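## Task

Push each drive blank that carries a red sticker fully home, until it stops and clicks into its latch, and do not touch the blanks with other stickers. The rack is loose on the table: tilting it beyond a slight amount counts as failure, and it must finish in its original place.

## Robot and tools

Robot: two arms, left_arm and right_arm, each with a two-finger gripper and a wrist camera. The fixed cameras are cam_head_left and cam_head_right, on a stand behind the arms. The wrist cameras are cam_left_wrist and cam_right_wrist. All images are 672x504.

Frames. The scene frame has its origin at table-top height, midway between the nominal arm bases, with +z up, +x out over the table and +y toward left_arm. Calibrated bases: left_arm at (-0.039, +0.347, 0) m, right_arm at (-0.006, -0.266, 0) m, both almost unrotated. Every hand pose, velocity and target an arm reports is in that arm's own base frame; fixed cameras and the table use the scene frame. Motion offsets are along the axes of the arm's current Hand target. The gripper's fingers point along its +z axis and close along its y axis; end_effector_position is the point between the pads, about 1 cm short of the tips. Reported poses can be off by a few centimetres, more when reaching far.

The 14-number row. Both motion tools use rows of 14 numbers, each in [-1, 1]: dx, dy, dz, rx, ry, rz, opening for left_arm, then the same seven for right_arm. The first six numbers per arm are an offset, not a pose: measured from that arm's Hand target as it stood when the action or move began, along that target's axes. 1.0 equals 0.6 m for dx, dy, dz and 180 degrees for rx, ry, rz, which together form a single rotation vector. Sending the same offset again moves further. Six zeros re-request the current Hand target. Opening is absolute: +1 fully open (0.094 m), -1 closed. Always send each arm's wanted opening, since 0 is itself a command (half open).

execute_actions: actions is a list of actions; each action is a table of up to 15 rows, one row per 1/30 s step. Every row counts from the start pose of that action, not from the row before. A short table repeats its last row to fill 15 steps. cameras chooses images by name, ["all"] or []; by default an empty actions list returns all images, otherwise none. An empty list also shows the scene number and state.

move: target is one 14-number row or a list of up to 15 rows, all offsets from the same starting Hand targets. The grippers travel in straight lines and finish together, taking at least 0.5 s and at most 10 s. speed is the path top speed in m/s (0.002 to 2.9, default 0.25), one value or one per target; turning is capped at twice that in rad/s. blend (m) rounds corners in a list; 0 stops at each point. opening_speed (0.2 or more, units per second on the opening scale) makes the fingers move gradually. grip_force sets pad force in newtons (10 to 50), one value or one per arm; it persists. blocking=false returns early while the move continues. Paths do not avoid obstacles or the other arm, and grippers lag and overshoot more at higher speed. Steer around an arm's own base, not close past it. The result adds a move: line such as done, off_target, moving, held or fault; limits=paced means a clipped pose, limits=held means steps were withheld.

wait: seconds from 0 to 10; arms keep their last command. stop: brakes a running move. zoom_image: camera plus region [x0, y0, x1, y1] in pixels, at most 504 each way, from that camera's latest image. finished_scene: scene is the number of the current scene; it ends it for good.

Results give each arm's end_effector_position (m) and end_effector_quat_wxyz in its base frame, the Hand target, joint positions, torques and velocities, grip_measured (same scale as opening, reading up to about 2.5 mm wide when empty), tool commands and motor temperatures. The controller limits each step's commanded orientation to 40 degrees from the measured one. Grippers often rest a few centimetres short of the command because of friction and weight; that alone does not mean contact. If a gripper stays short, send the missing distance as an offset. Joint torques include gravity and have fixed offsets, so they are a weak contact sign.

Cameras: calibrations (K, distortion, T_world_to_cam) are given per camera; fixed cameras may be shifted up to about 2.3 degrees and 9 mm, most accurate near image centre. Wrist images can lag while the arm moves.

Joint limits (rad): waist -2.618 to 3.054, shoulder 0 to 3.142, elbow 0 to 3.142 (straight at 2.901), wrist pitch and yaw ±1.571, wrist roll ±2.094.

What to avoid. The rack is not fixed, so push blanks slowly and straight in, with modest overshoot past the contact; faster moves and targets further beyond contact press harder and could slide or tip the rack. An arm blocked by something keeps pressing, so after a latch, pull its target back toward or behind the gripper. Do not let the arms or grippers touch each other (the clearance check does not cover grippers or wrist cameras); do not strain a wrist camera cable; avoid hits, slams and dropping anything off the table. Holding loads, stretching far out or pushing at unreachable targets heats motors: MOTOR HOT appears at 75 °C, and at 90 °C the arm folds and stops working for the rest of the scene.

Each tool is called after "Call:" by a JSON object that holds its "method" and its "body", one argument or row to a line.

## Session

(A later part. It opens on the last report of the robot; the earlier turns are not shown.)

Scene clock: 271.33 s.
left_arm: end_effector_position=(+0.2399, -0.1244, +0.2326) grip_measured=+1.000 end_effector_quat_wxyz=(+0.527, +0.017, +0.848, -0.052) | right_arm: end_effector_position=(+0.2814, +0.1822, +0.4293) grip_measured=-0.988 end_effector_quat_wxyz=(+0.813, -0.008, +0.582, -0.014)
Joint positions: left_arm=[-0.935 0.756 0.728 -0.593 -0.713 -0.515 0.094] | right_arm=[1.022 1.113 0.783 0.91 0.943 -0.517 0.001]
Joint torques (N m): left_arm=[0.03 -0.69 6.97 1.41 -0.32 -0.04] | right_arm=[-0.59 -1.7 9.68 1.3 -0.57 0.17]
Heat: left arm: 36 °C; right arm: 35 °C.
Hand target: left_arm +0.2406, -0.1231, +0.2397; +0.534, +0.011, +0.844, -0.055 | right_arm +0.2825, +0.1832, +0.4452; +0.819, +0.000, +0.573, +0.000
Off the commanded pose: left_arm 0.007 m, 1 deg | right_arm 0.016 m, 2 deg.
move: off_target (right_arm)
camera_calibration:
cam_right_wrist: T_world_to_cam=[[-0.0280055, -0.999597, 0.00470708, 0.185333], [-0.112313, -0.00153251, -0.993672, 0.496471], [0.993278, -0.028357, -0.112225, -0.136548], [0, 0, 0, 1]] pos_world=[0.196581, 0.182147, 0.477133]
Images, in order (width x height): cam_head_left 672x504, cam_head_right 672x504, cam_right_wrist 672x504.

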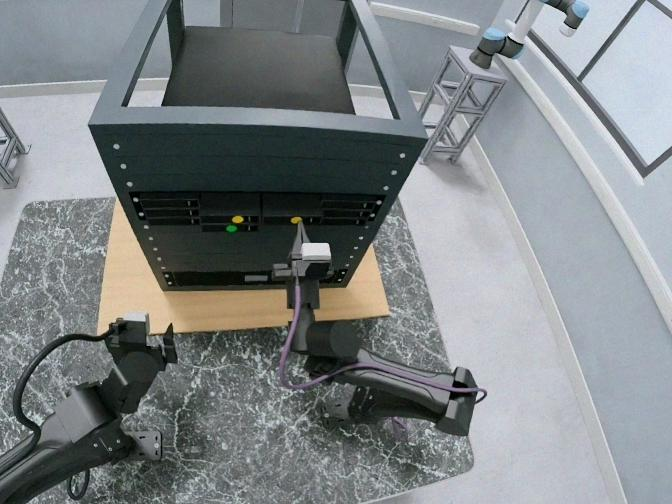

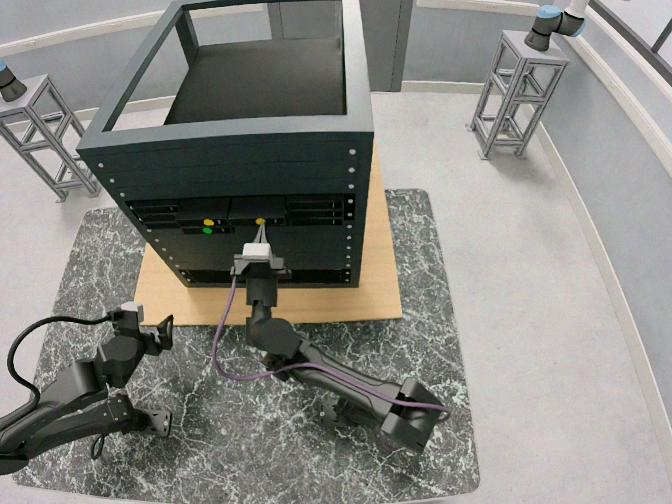

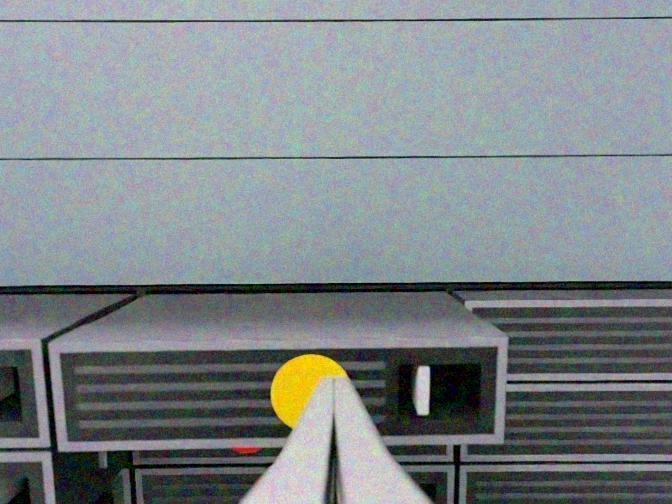

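Call:
{"method": "move", "body": {
  "target": [0,0,0,0,0,0,1,-0.0399,0,-0.1097,0,0,0,-1],
  "cameras": ["cam_right_wrist","cam_head_left","cam_head_right"],
  "speed": 0.1
}}

Call:
{"method": "zoom_image", "body": {
  "camera": "cam_head_left",
  "region": [190, 185, 330, 245]
}}

Call:
{"method": "zoom_image", "body": {
  "camera": "cam_head_right",
  "region": [110, 170, 380, 300]
}}

Scene clock: 283.33 s.
left_arm: end_effector_position=(+0.2399, -0.1244, +0.2326) grip_measured=+1.000 end_effector_quat_wxyz=(+0.527, +0.017, +0.848, -0.052) | right_arm: end_effector_position=(+0.2145, +0.1810, +0.4468) grip_measured=-0.988 end_effector_quat_wxyz=(+0.816, +0.002, +0.578, -0.005)
Joint positions: left_arm=[-0.935 0.756 0.728 -0.593 -0.713 -0.515 0.094] | right_arm=[1.327 1.09 0.753 1.325 1.163 -0.95 0.001]
Joint torques (N m): left_arm=[0.03 -0.69 6.97 1.41 -0.32 -0.03] | right_arm=[0.58 -1.05 4.71 0.95 -0.74 -0.06]
Heat: left arm: 36 °C; right arm: 34 °C.
Hand target: left_arm +0.2406, -0.1231, +0.2397; +0.534, +0.011, +0.844, -0.055 | right_arm +0.2125, +0.1833, +0.4451; +0.819, +0.000, +0.573, +0.000
Off the commanded pose: left_arm 0.007 m, 1 deg | right_arm 0.003 m, 1 deg.
move: done
camera_calibration:
cam_right_wrist: T_world_to_cam=[[-0.0254186, -0.999435, -0.0219987, 0.193498], [-0.101998, 0.0244838, -0.994483, 0.499746], [0.99446, -0.0230345, -0.102563, -0.0737055], [0, 0, 0, 1]] pos_world=[0.129189, 0.179456, 0.493686]
Images, in order (width x height): cam_head_left 672x504, cam_head_right 672x504, cam_right_wrist 672x504.

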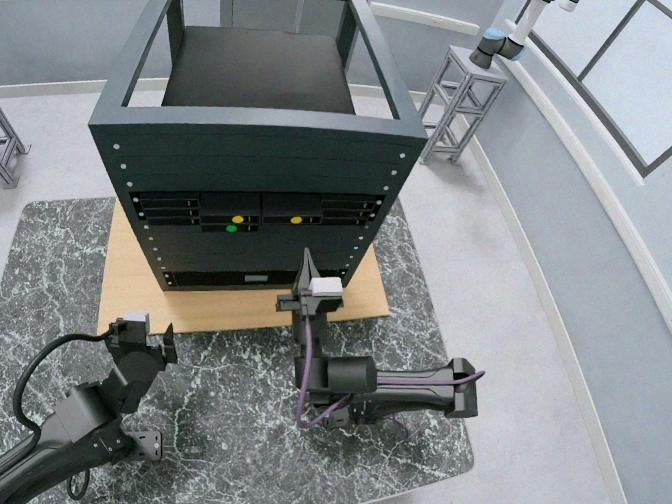

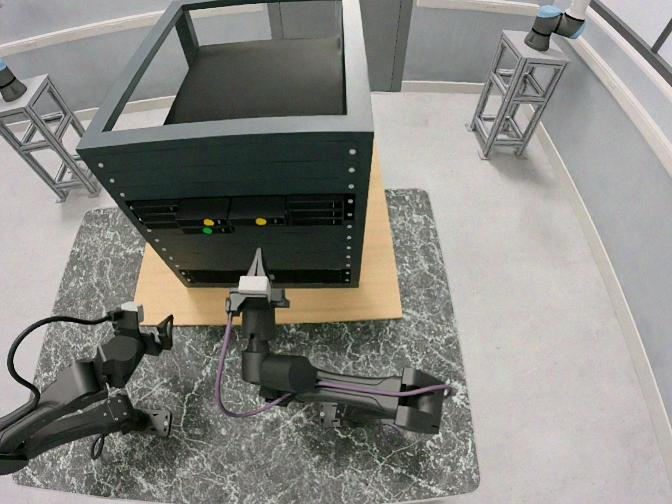

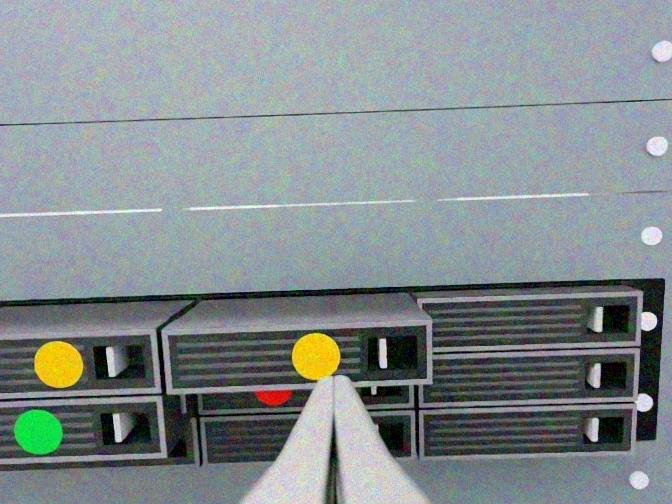

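Scaled by 3.600 from the camera's 672x504 image, which has a finer 960x720 frame.

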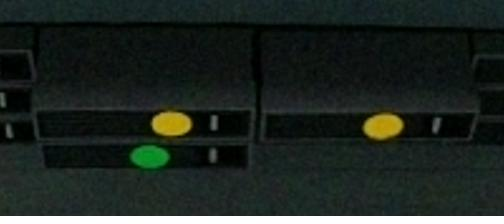

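Scaled by 1.867 from the camera's 672x504 image, which has a finer 960x720 frame.

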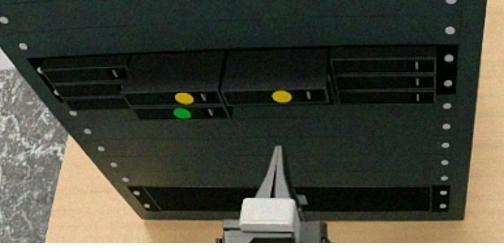

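Call:
{"method": "zoom_image", "body": {
  "camera": "cam_right_wrist",
  "region": [180, 360, 460, 480]
}}

Scaled by 1.800 from the camera's 672x504 image, which has a finer 960x720 frame.

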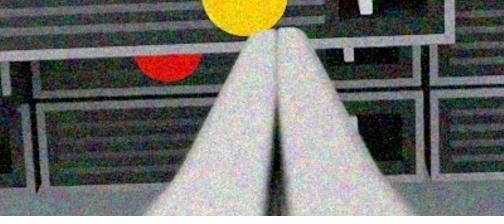

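Call:
{"method": "move", "body": {
  "target": [0,0,0,0,0,0,1,0.16,0.04,-0.058,0,0,0,-1],
  "cameras": ["cam_right_wrist"],
  "speed": 0.2
}}

Call:
{"method": "zoom_image", "body": {
  "camera": "cam_right_wrist",
  "region": [150, 60, 550, 310]
}}

Scene clock: 305.93 s.
left_arm: end_effector_position=(+0.2399, -0.1244, +0.2326) grip_measured=+1.000 end_effector_quat_wxyz=(+0.527, +0.017, +0.848, -0.052) | right_arm: end_effector_position=(+0.2168, +0.2127, +0.3365) grip_measured=-0.988 end_effector_quat_wxyz=(+0.792, -0.059, +0.608, -0.013)
Joint positions: left_arm=[-0.935 0.756 0.728 -0.593 -0.713 -0.515 0.094] | right_arm=[1.353 1.225 0.474 1.481 1.179 -0.803 0.001]
Joint torques (N m): left_arm=[0.03 -0.69 6.97 1.41 -0.32 -0.03] | right_arm=[0.54 -1.92 4.81 2.11 -0.59 0.15]
Heat: left arm: 35 °C; right arm: 33 °C.
Hand target: left_arm +0.2406, -0.1231, +0.2397; +0.534, +0.011, +0.844, -0.055 | right_arm +0.2127, +0.2072, +0.3431; +0.819, +0.000, +0.573, +0.000
Off the commanded pose: left_arm 0.007 m, 1 deg | right_arm 0.009 m, 9 deg.
joint sent to its limit (right arm) — joint 4 (wrist pitch), upper limit. The joint targets are off in orientation, not in position.
move: off_target (right_arm)
camera_calibration:
cam_right_wrist: T_world_to_cam=[[0.0354273, -0.995672, 0.0859197, 0.172457], [-0.175459, -0.0908352, -0.980287, 0.425134], [0.983849, 0.0196535, -0.177918, -0.0678974], [0, 0, 0, 1]] pos_world=[0.135285, 0.211662, 0.389856]
Images, in order (width x height): cam_right_wrist 672x504.

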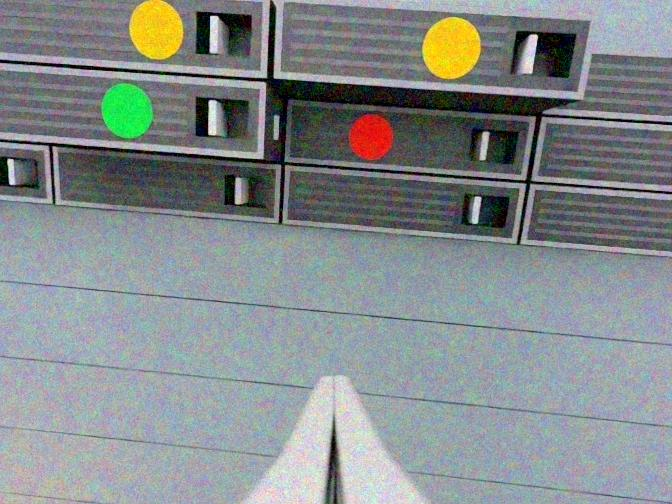

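Scaled by 1.260 from the camera's 672x504 image, which has a finer 960x720 frame.

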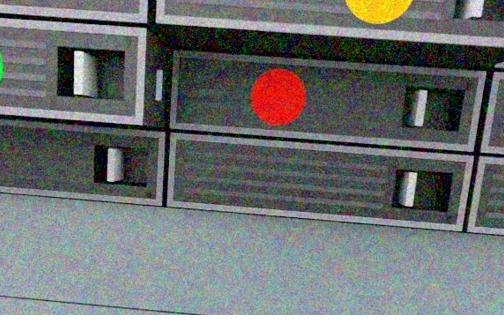

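Call:
{"method": "finished_scene", "body": {
  "scene": 2
}}

The scene is finished: the task was done.


## Next scene

Push each drive blank that carries a yellow sticker fully home, until it stops and clicks into its latch, and do not touch the blanks with other stickers. The rack is loose on the table: tilting it beyond a slight amount counts as failure, and it must finish in its original place.

Call:
{"method": "execute_actions", "body": {
  "actions": []
}}

Call:
{"method": "zoom_image", "body": {
  "camera": "cam_head_left",
  "region": [110, 140, 410, 320]
}}

Call:
{"method": "zoom_image", "body": {
  "camera": "cam_head_right",
  "region": [80, 140, 380, 320]
}}

Scene clock: 0.00 s.
left_arm: end_effector_position=(+0.3367, -0.0456, +0.2389) grip_measured=+1.000 end_effector_quat_wxyz=(+0.668, -0.164, +0.660, -0.301) | right_arm: end_effector_position=(+0.2368, +0.0844, +0.2615) grip_measured=+1.000 end_effector_quat_wxyz=(+0.698, +0.004, +0.662, +0.274)
Joint positions: left_arm=[-0.091 0.937 0.24 0.772 0.088 -0.673 0.094] | right_arm=[0.263 0.168 0.199 0.094 -0.104 0.394 0.094]
Joint velocities: within noise
Joint torques (N m): no reading
Motor temperatures (°C): left_arm=[26 25 28 29 23 21 22] | right_arm=[23 21 29 24 23 22 23]
Heat: left arm: 29 °C; right arm: 29 °C.
Hand target: left_arm +0.3367, -0.0456, +0.2494; +0.678, -0.159, +0.650, -0.303 | right_arm +0.2348, +0.0838, +0.2692; +0.704, +0.002, +0.654, +0.275
Tool commands: left_gripper/opening=+1.0 right_gripper/opening=+1.0
camera_calibration:
cam_left_wrist: T_world_to_cam=[[-0.189741, -0.772693, 0.605758, -0.11575], [-0.459569, -0.475312, -0.75025, 0.349695], [0.867637, -0.420741, -0.26492, -0.155188], [0, 0, 0, 1]] pos_world=[0.273393, 0.0114816, 0.291363]
cam_right_wrist: T_world_to_cam=[[0.356646, -0.850014, -0.38766, 0.0860135], [-0.427687, 0.220363, -0.876655, 0.349869], [0.830595, 0.478452, -0.284948, -0.0728501], [0, 0, 0, 1]] pos_world=[0.179467, 0.0308695, 0.3193]

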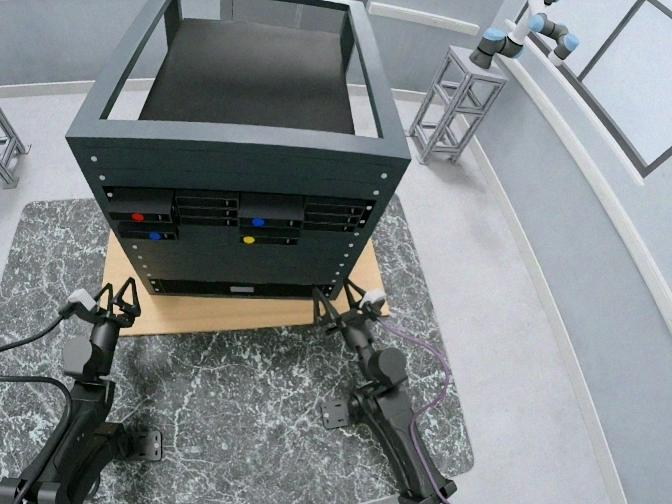

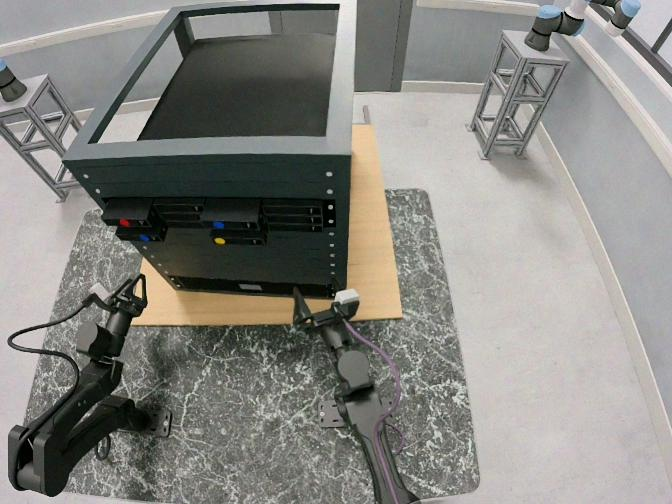

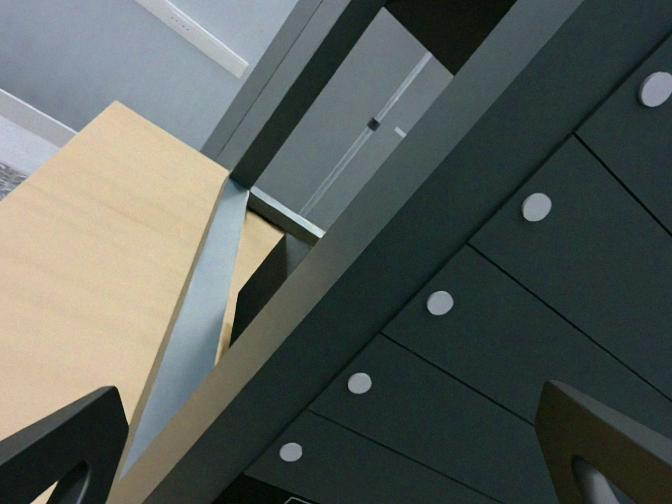

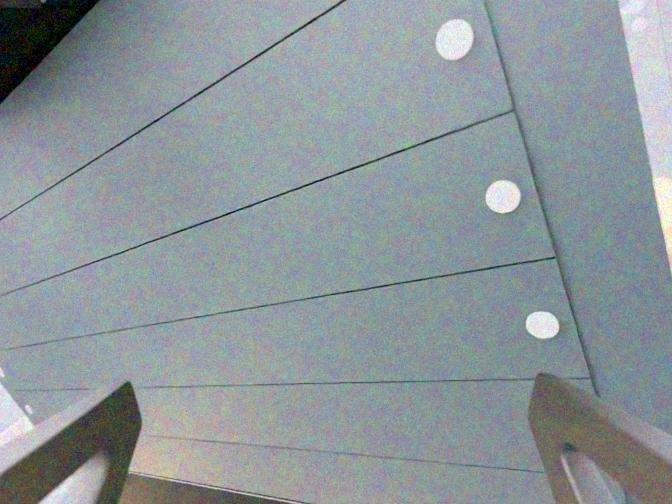

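Scaled by 1.680 from the camera's 672x504 image, which has a finer 960x720 frame.

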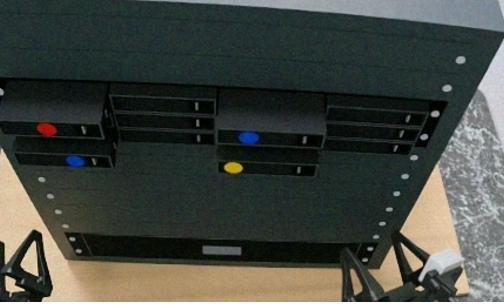

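Scaled by 1.680 from the camera's 672x504 image, which has a finer 960x720 frame.

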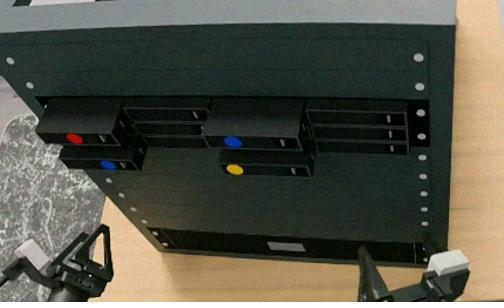

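Call:
{"method": "move", "body": {
  "target": [0,0,0,0,0,0,1,-0.1008,0.2458,0.0207,0.1016,-0.0857,-0.147,-1],
  "cameras": ["cam_right_wrist"],
  "speed": 0.2
}}

Scene clock: 30.37 s.
left_arm: end_effector_position=(+0.3367, -0.0456, +0.2389) grip_measured=+1.000 end_effector_quat_wxyz=(+0.668, -0.164, +0.660, -0.301) | right_arm: end_effector_position=(+0.1926, +0.1961, +0.3609) grip_measured=-0.988 end_effector_quat_wxyz=(+0.791, -0.075, +0.607, -0.012)
Joint positions: left_arm=[-0.091 0.937 0.24 0.772 0.088 -0.673 0.094] | right_arm=[1.458 1.089 0.479 1.482 1.234 -0.981 0.001]
Joint torques (N m): left_arm=[0.03 -1.88 6.78 1.78 -0.02 0.01] | right_arm=[-0.09 -1.2 7.88 1.89 -0.84 -0.1]
Motor temperatures (°C): left_arm=[26 25 30 34 23 21 22] | right_arm=[23 21 30 28 23 22 23]
Heat: left arm: 34 °C; right arm: 30 °C.
Hand target: left_arm +0.3367, -0.0456, +0.2494; +0.678, -0.159, +0.650, -0.303 | right_arm +0.1900, +0.1898, +0.3802; +0.819, +0.000, +0.573, -0.001
Off the commanded pose: left_arm 0.010 m, 2 deg | right_arm 0.021 m, 10 deg.
joint sent to its limit (right arm) — joint 4 (wrist pitch), upper limit. The joint targets are off in orientation, not in position.
move: off_target (right_arm)
camera_calibration:
cam_right_wrist: T_world_to_cam=[[0.0562183, -0.99228, 0.110545, 0.141122], [-0.172767, -0.118718, -0.977782, 0.447409], [0.983357, 0.0358707, -0.178108, -0.0424683], [0, 0, 0, 1]] pos_world=[0.111126, 0.194672, 0.414304]
Images, in order (width x height): cam_right_wrist 672x504.

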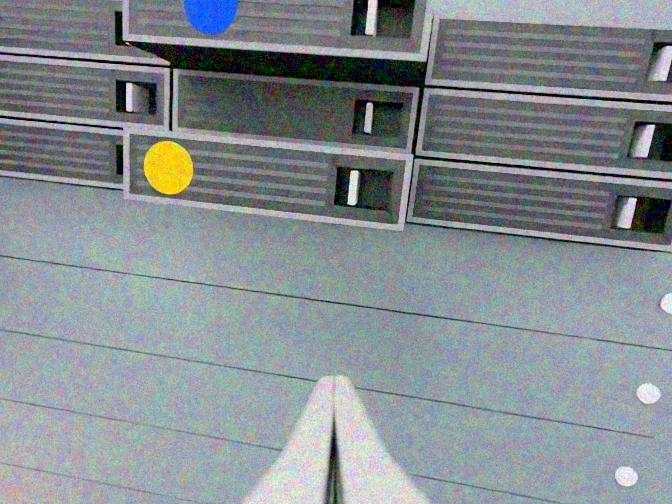

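Call:
{"method": "move", "body": {
  "target": [0,0,0,0,0,0,1,-0.0417,0.0667,0.095,0,0,0,-1],
  "cameras": ["cam_right_wrist"],
  "speed": 0.15
}}

Scene clock: 56.90 s.
left_arm: end_effector_position=(+0.3367, -0.0456, +0.2389) grip_measured=+1.000 end_effector_quat_wxyz=(+0.668, -0.164, +0.660, -0.301) | right_arm: end_effector_position=(+0.2335, +0.2267, +0.4108) grip_measured=-0.988 end_effector_quat_wxyz=(+0.813, -0.007, +0.582, -0.013)
Joint positions: left_arm=[-0.091 0.937 0.24 0.772 0.088 -0.673 0.094] | right_arm=[1.297 1.309 0.762 1.451 1.149 -0.888 0.001]
Joint torques (N m): left_arm=[0.02 -1.88 6.78 1.78 -0.02 0.01] | right_arm=[-0.64 -2.63 8.68 0.74 -0.81 0.11]
Heat: left arm: 35 °C; right arm: 31 °C.
Hand target: left_arm +0.3367, -0.0456, +0.2494; +0.678, -0.159, +0.650, -0.303 | right_arm +0.2351, +0.2297, +0.4233; +0.819, +0.001, +0.573, -0.001
Off the commanded pose: left_arm 0.010 m, 2 deg | right_arm 0.013 m, 2 deg.
move: off_target (right_arm)
camera_calibration:
cam_right_wrist: T_world_to_cam=[[-0.0270736, -0.999628, 0.0031872, 0.229025], [-0.112176, -0.000130118, -0.993688, 0.472333], [0.993319, -0.0272602, -0.112131, -0.0899989], [0, 0, 0, 1]] pos_world=[0.148583, 0.226548, 0.45853]
Images, in order (width x height): cam_right_wrist 672x504.

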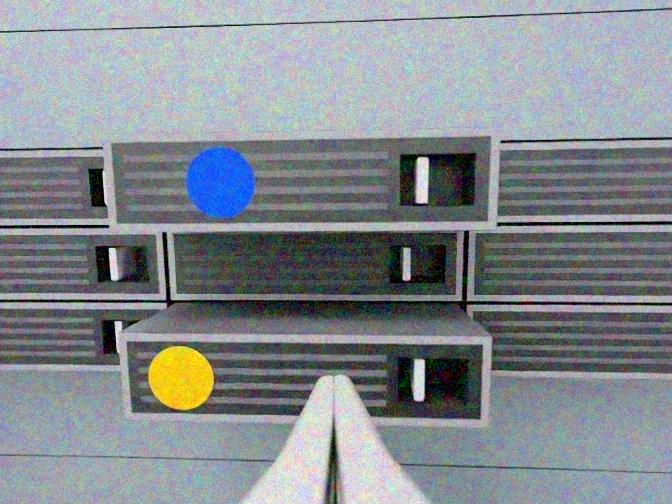

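Call:
{"method": "move", "body": {
  "target": [
    [0,0,0,0,0,0,1,0.0238,0.0083,0.0215,0,0,0,-1],
    [0,0,0,0,0,0,1,0.0352,0.006,0.0528,0,0,0,-1]
  ],
  "cameras": ["cam_right_wrist"],
  "speed": 0.04
}}

Scene clock: 69.93 s.
left_arm: end_effector_position=(+0.3367, -0.0456, +0.2389) grip_measured=+1.000 end_effector_quat_wxyz=(+0.668, -0.164, +0.660, -0.301) | right_arm: end_effector_position=(+0.2697, +0.2296, +0.4020) grip_measured=-0.988 end_effector_quat_wxyz=(+0.814, -0.005, +0.581, -0.012)
Joint positions: left_arm=[-0.091 0.937 0.24 0.772 0.088 -0.673 0.094] | right_arm=[1.161 1.335 0.779 1.275 1.055 -0.674 0.001]
Joint torques (N m): left_arm=[0.03 -1.88 6.78 1.78 -0.02 0.01] | right_arm=[-0.64 -3.14 9.07 1.02 -0.68 0.13]
Heat: left arm: 35 °C; right arm: 31 °C.
Hand target: left_arm +0.3367, -0.0456, +0.2494; +0.678, -0.159, +0.650, -0.303 | right_arm +0.2721, +0.2332, +0.4143; +0.819, +0.000, +0.573, -0.001
Off the commanded pose: left_arm 0.010 m, 2 deg | right_arm 0.013 m, 2 deg.
move: off_target (right_arm)
camera_calibration:
cam_right_wrist: T_world_to_cam=[[-0.0289018, -0.99958, -0.00233961, 0.235538], [-0.108565, 0.00546577, -0.994074, 0.465643], [0.993669, -0.0284765, -0.108677, -0.128031], [0, 0, 0, 1]] pos_world=[0.18458, 0.229248, 0.449521]
Images, in order (width x height): cam_right_wrist 672x504.

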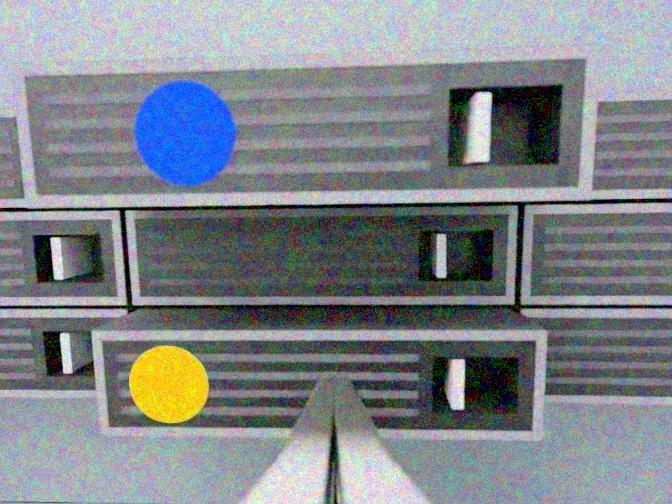

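Call:
{"method": "move", "body": {
  "target": [0,0,0,0,0,0,1,0.0171,-0.004,0.047,0,0,0,-1],
  "cameras": ["cam_right_wrist"],
  "speed": 0.04
}}

Scene clock: 79.17 s.
left_arm: end_effector_position=(+0.3367, -0.0456, +0.2389) grip_measured=+1.000 end_effector_quat_wxyz=(+0.668, -0.164, +0.660, -0.301) | right_arm: end_effector_position=(+0.2908, +0.2242, +0.4046) grip_measured=-0.988 end_effector_quat_wxyz=(+0.816, +0.012, +0.578, +0.001)
Joint positions: left_arm=[-0.091 0.937 0.24 0.772 0.088 -0.673 0.094] | right_arm=[1.079 1.344 0.806 1.196 0.998 -0.554 0.001]
Joint torques (N m): left_arm=[0.03 -1.88 6.78 1.78 -0.02 0.01] | right_arm=[-2.65 -2.54 9.99 0.72 -0.92 0.17]
Heat: left arm: 35 °C; right arm: 32 °C.
Hand target: left_arm +0.3367, -0.0456, +0.2494; +0.678, -0.159, +0.650, -0.303 | right_arm +0.3021, +0.2307, +0.4144; +0.819, +0.001, +0.573, -0.001
Off the commanded pose: left_arm 0.010 m, 2 deg | right_arm 0.016 m, 1 deg.
move: off_target (right_arm)
camera_calibration:
cam_right_wrist: T_world_to_cam=[[-0.0269989, -0.998638, -0.0446528, 0.247159], [-0.101527, 0.0471775, -0.993714, 0.458895], [0.994466, -0.0222957, -0.102662, -0.152969], [0, 0, 0, 1]] pos_world=[0.205386, 0.221762, 0.451343]
Images, in order (width x height): cam_right_wrist 672x504.

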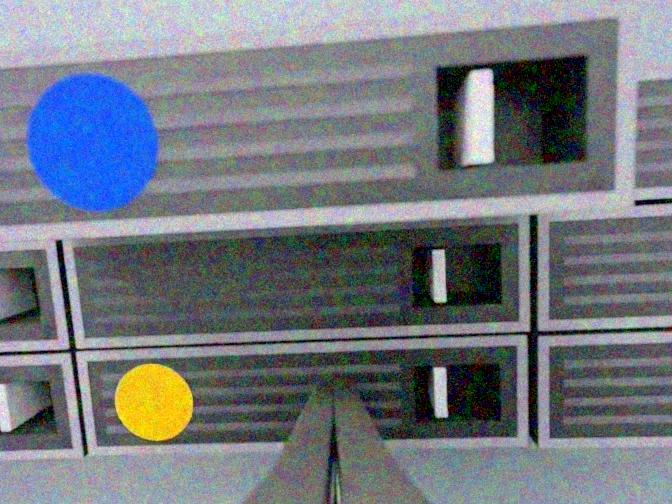

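Call:
{"method": "move", "body": {
  "target": [0,0,0,0,0,0,1,0.0074,0,0.0204,0,0,0,-1],
  "cameras": ["cam_right_wrist"],
  "speed": 0.04
}}

Scene clock: 83.47 s.
left_arm: end_effector_position=(+0.3367, -0.0456, +0.2389) grip_measured=+1.000 end_effector_quat_wxyz=(+0.668, -0.164, +0.660, -0.301) | right_arm: end_effector_position=(+0.2916, +0.2238, +0.4049) grip_measured=-0.988 end_effector_quat_wxyz=(+0.816, +0.022, +0.577, +0.015)
Joint positions: left_arm=[-0.091 0.937 0.24 0.772 0.088 -0.673 0.094] | right_arm=[1.075 1.344 0.806 1.195 0.994 -0.517 0.001]
Joint torques (N m): left_arm=[0.03 -1.89 6.78 1.78 -0.02 0.01] | right_arm=[-5.57 -1.46 11.14 0.42 -1.19 0.19]
Heat: left arm: 35 °C; right arm: 32 °C.
Hand target: left_arm +0.3367, -0.0456, +0.2494; +0.678, -0.159, +0.650, -0.303 | right_arm +0.3151, +0.2306, +0.4145; +0.819, +0.001, +0.573, -0.001
Off the commanded pose: left_arm 0.010 m, 2 deg | right_arm 0.026 m, 3 deg.
move: off_target (right_arm)
camera_calibration:
cam_right_wrist: T_world_to_cam=[[-0.0153432, -0.996924, -0.0768605, 0.255963], [-0.0994743, 0.0780101, -0.991977, 0.451196], [0.994922, -0.00757447, -0.100365, -0.158102], [0, 0, 0, 1]] pos_world=[0.206109, 0.218781, 0.451382]
Images, in order (width x height): cam_right_wrist 672x504.

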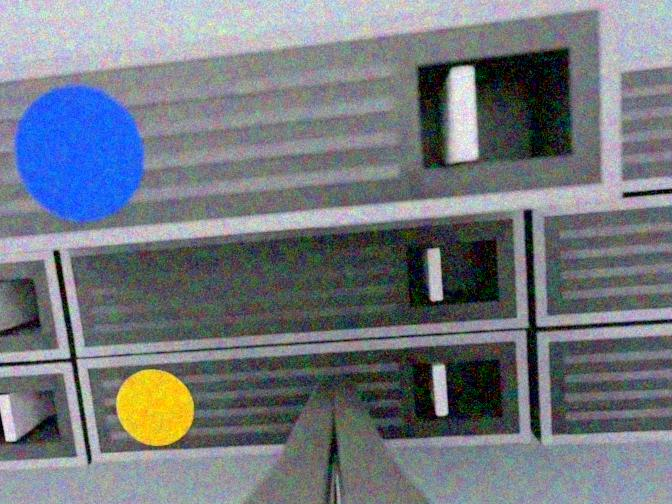

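Call:
{"method": "move", "body": {
  "target": [0,0,0,0,0,0,1,-0.0257,0,-0.168,0,0,0,-1],
  "cameras": ["cam_right_wrist","cam_head_left","cam_head_right"],
  "speed": 0.08
}}

Call:
{"method": "zoom_image", "body": {
  "camera": "cam_head_left",
  "region": [110, 140, 410, 320]
}}

Scene clock: 94.53 s.
left_arm: end_effector_position=(+0.3367, -0.0456, +0.2389) grip_measured=+1.000 end_effector_quat_wxyz=(+0.668, -0.164, +0.660, -0.301) | right_arm: end_effector_position=(+0.2217, +0.2457, +0.3831) grip_measured=-0.988 end_effector_quat_wxyz=(+0.801, -0.052, +0.596, -0.023)
Joint positions: left_arm=[-0.091 0.937 0.24 0.772 0.088 -0.673 0.094] | right_arm=[1.362 1.344 0.712 1.473 1.181 -0.918 0.001]
Joint torques (N m): left_arm=[0.03 -1.89 6.78 1.78 -0.02 0.01] | right_arm=[0.53 -5.29 4.48 2.07 -0.66 -0.07]
Heat: left arm: 36 °C; right arm: 32 °C.
Hand target: left_arm +0.3367, -0.0456, +0.2494; +0.678, -0.159, +0.650, -0.303 | right_arm +0.2151, +0.2309, +0.3944; +0.819, +0.001, +0.573, -0.001
Off the commanded pose: left_arm 0.010 m, 2 deg | right_arm 0.020 m, 7 deg.
joint sent to its limit (right arm) — joint 4 (wrist pitch), upper limit. The joint targets are off in orientation, not in position.
move: off_target (right_arm)
camera_calibration:
cam_right_wrist: T_world_to_cam=[[0.00927386, -0.996167, 0.086983, 0.20676], [-0.148264, -0.0873951, -0.985079, 0.469717], [0.988904, -0.00376094, -0.148506, -0.0717141], [0, 0, 0, 1]] pos_world=[0.138643, 0.246749, 0.434074]
Images, in order (width x height): cam_head_left 672x504, cam_head_right 672x504, cam_right_wrist 672x504.

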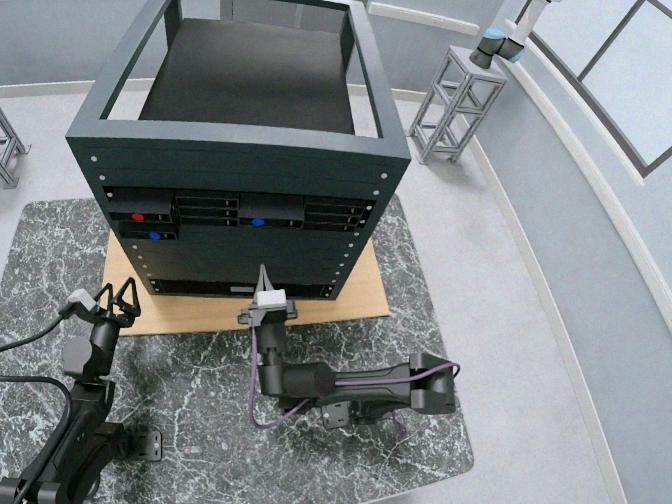

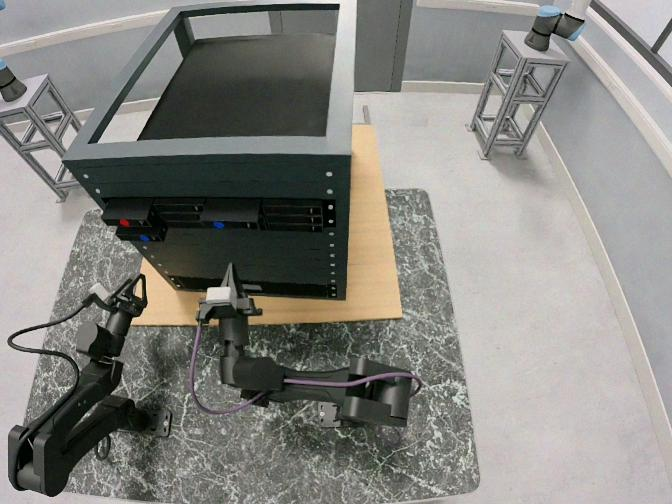

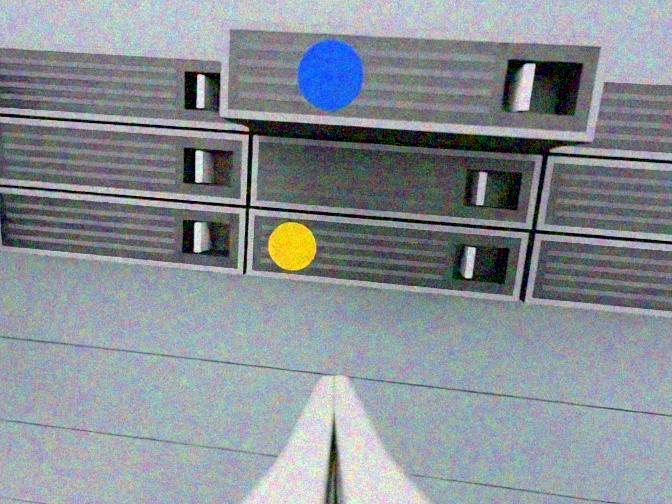

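Scaled by 1.680 from the camera's 672x504 image, which has a finer 960x720 frame.

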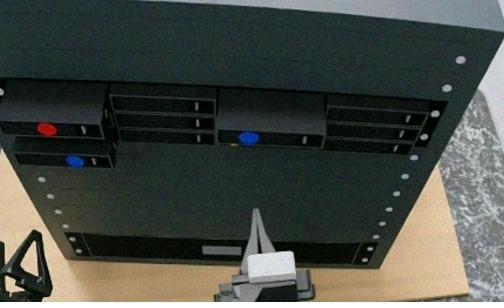

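Call:
{"method": "move", "body": {
  "target": [0,0,0,0,0,0,1,0.067,0.03,-0.06,-0.209,0,0.076,-1],
  "cameras": ["cam_right_wrist"],
  "speed": 0.2
}}

Scene clock: 107.47 s.
left_arm: end_effector_position=(+0.3367, -0.0456, +0.2389) grip_measured=+1.000 end_effector_quat_wxyz=(+0.668, -0.164, +0.660, -0.301) | right_arm: end_effector_position=(+0.1961, +0.2510, +0.3489) grip_measured=-0.988 end_effector_quat_wxyz=(+0.774, -0.192, +0.537, +0.276)
Joint positions: left_arm=[-0.091 0.937 0.24 0.772 0.088 -0.673 0.094] | right_arm=[1.137 0.86 0.381 0.873 0.42 -0.169 0.001]
Joint torques (N m): left_arm=[0.02 -1.88 6.78 1.78 -0.02 0.01] | right_arm=[-0.64 -2.07 5.57 1.83 -0.29 0.15]
Heat: left arm: 36 °C; right arm: 31 °C.
Hand target: left_arm +0.3367, -0.0456, +0.2494; +0.678, -0.159, +0.650, -0.303 | right_arm +0.1952, +0.2490, +0.3442; +0.770, -0.196, +0.539, +0.279
Off the commanded pose: left_arm 0.010 m, 2 deg | right_arm 0.005 m, 1 deg.
move: done
camera_calibration:
cam_right_wrist: T_world_to_cam=[[0.622559, -0.782236, -0.0229582, 0.0796254], [-0.0793351, -0.0339006, -0.996271, 0.409604], [0.778541, 0.622059, -0.0831639, -0.190103], [0, 0, 0, 1]] pos_world=[0.130928, 0.194427, 0.394095]
Images, in order (width x height): cam_right_wrist 672x504.

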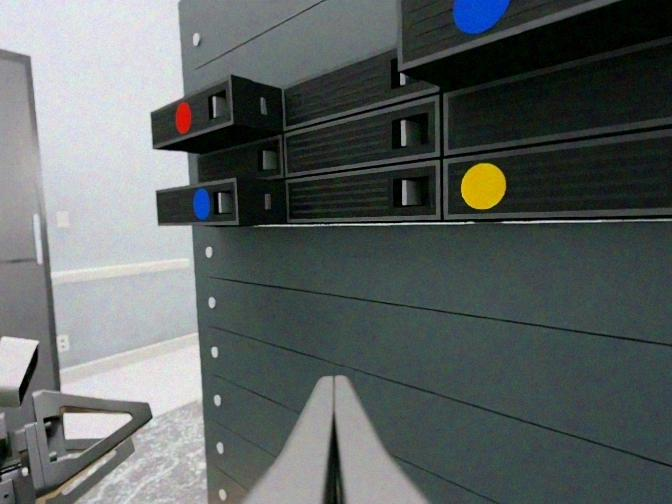

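Call:
{"method": "finished_scene", "body": {
  "scene": 3
}}

The scene is finished: the task was done.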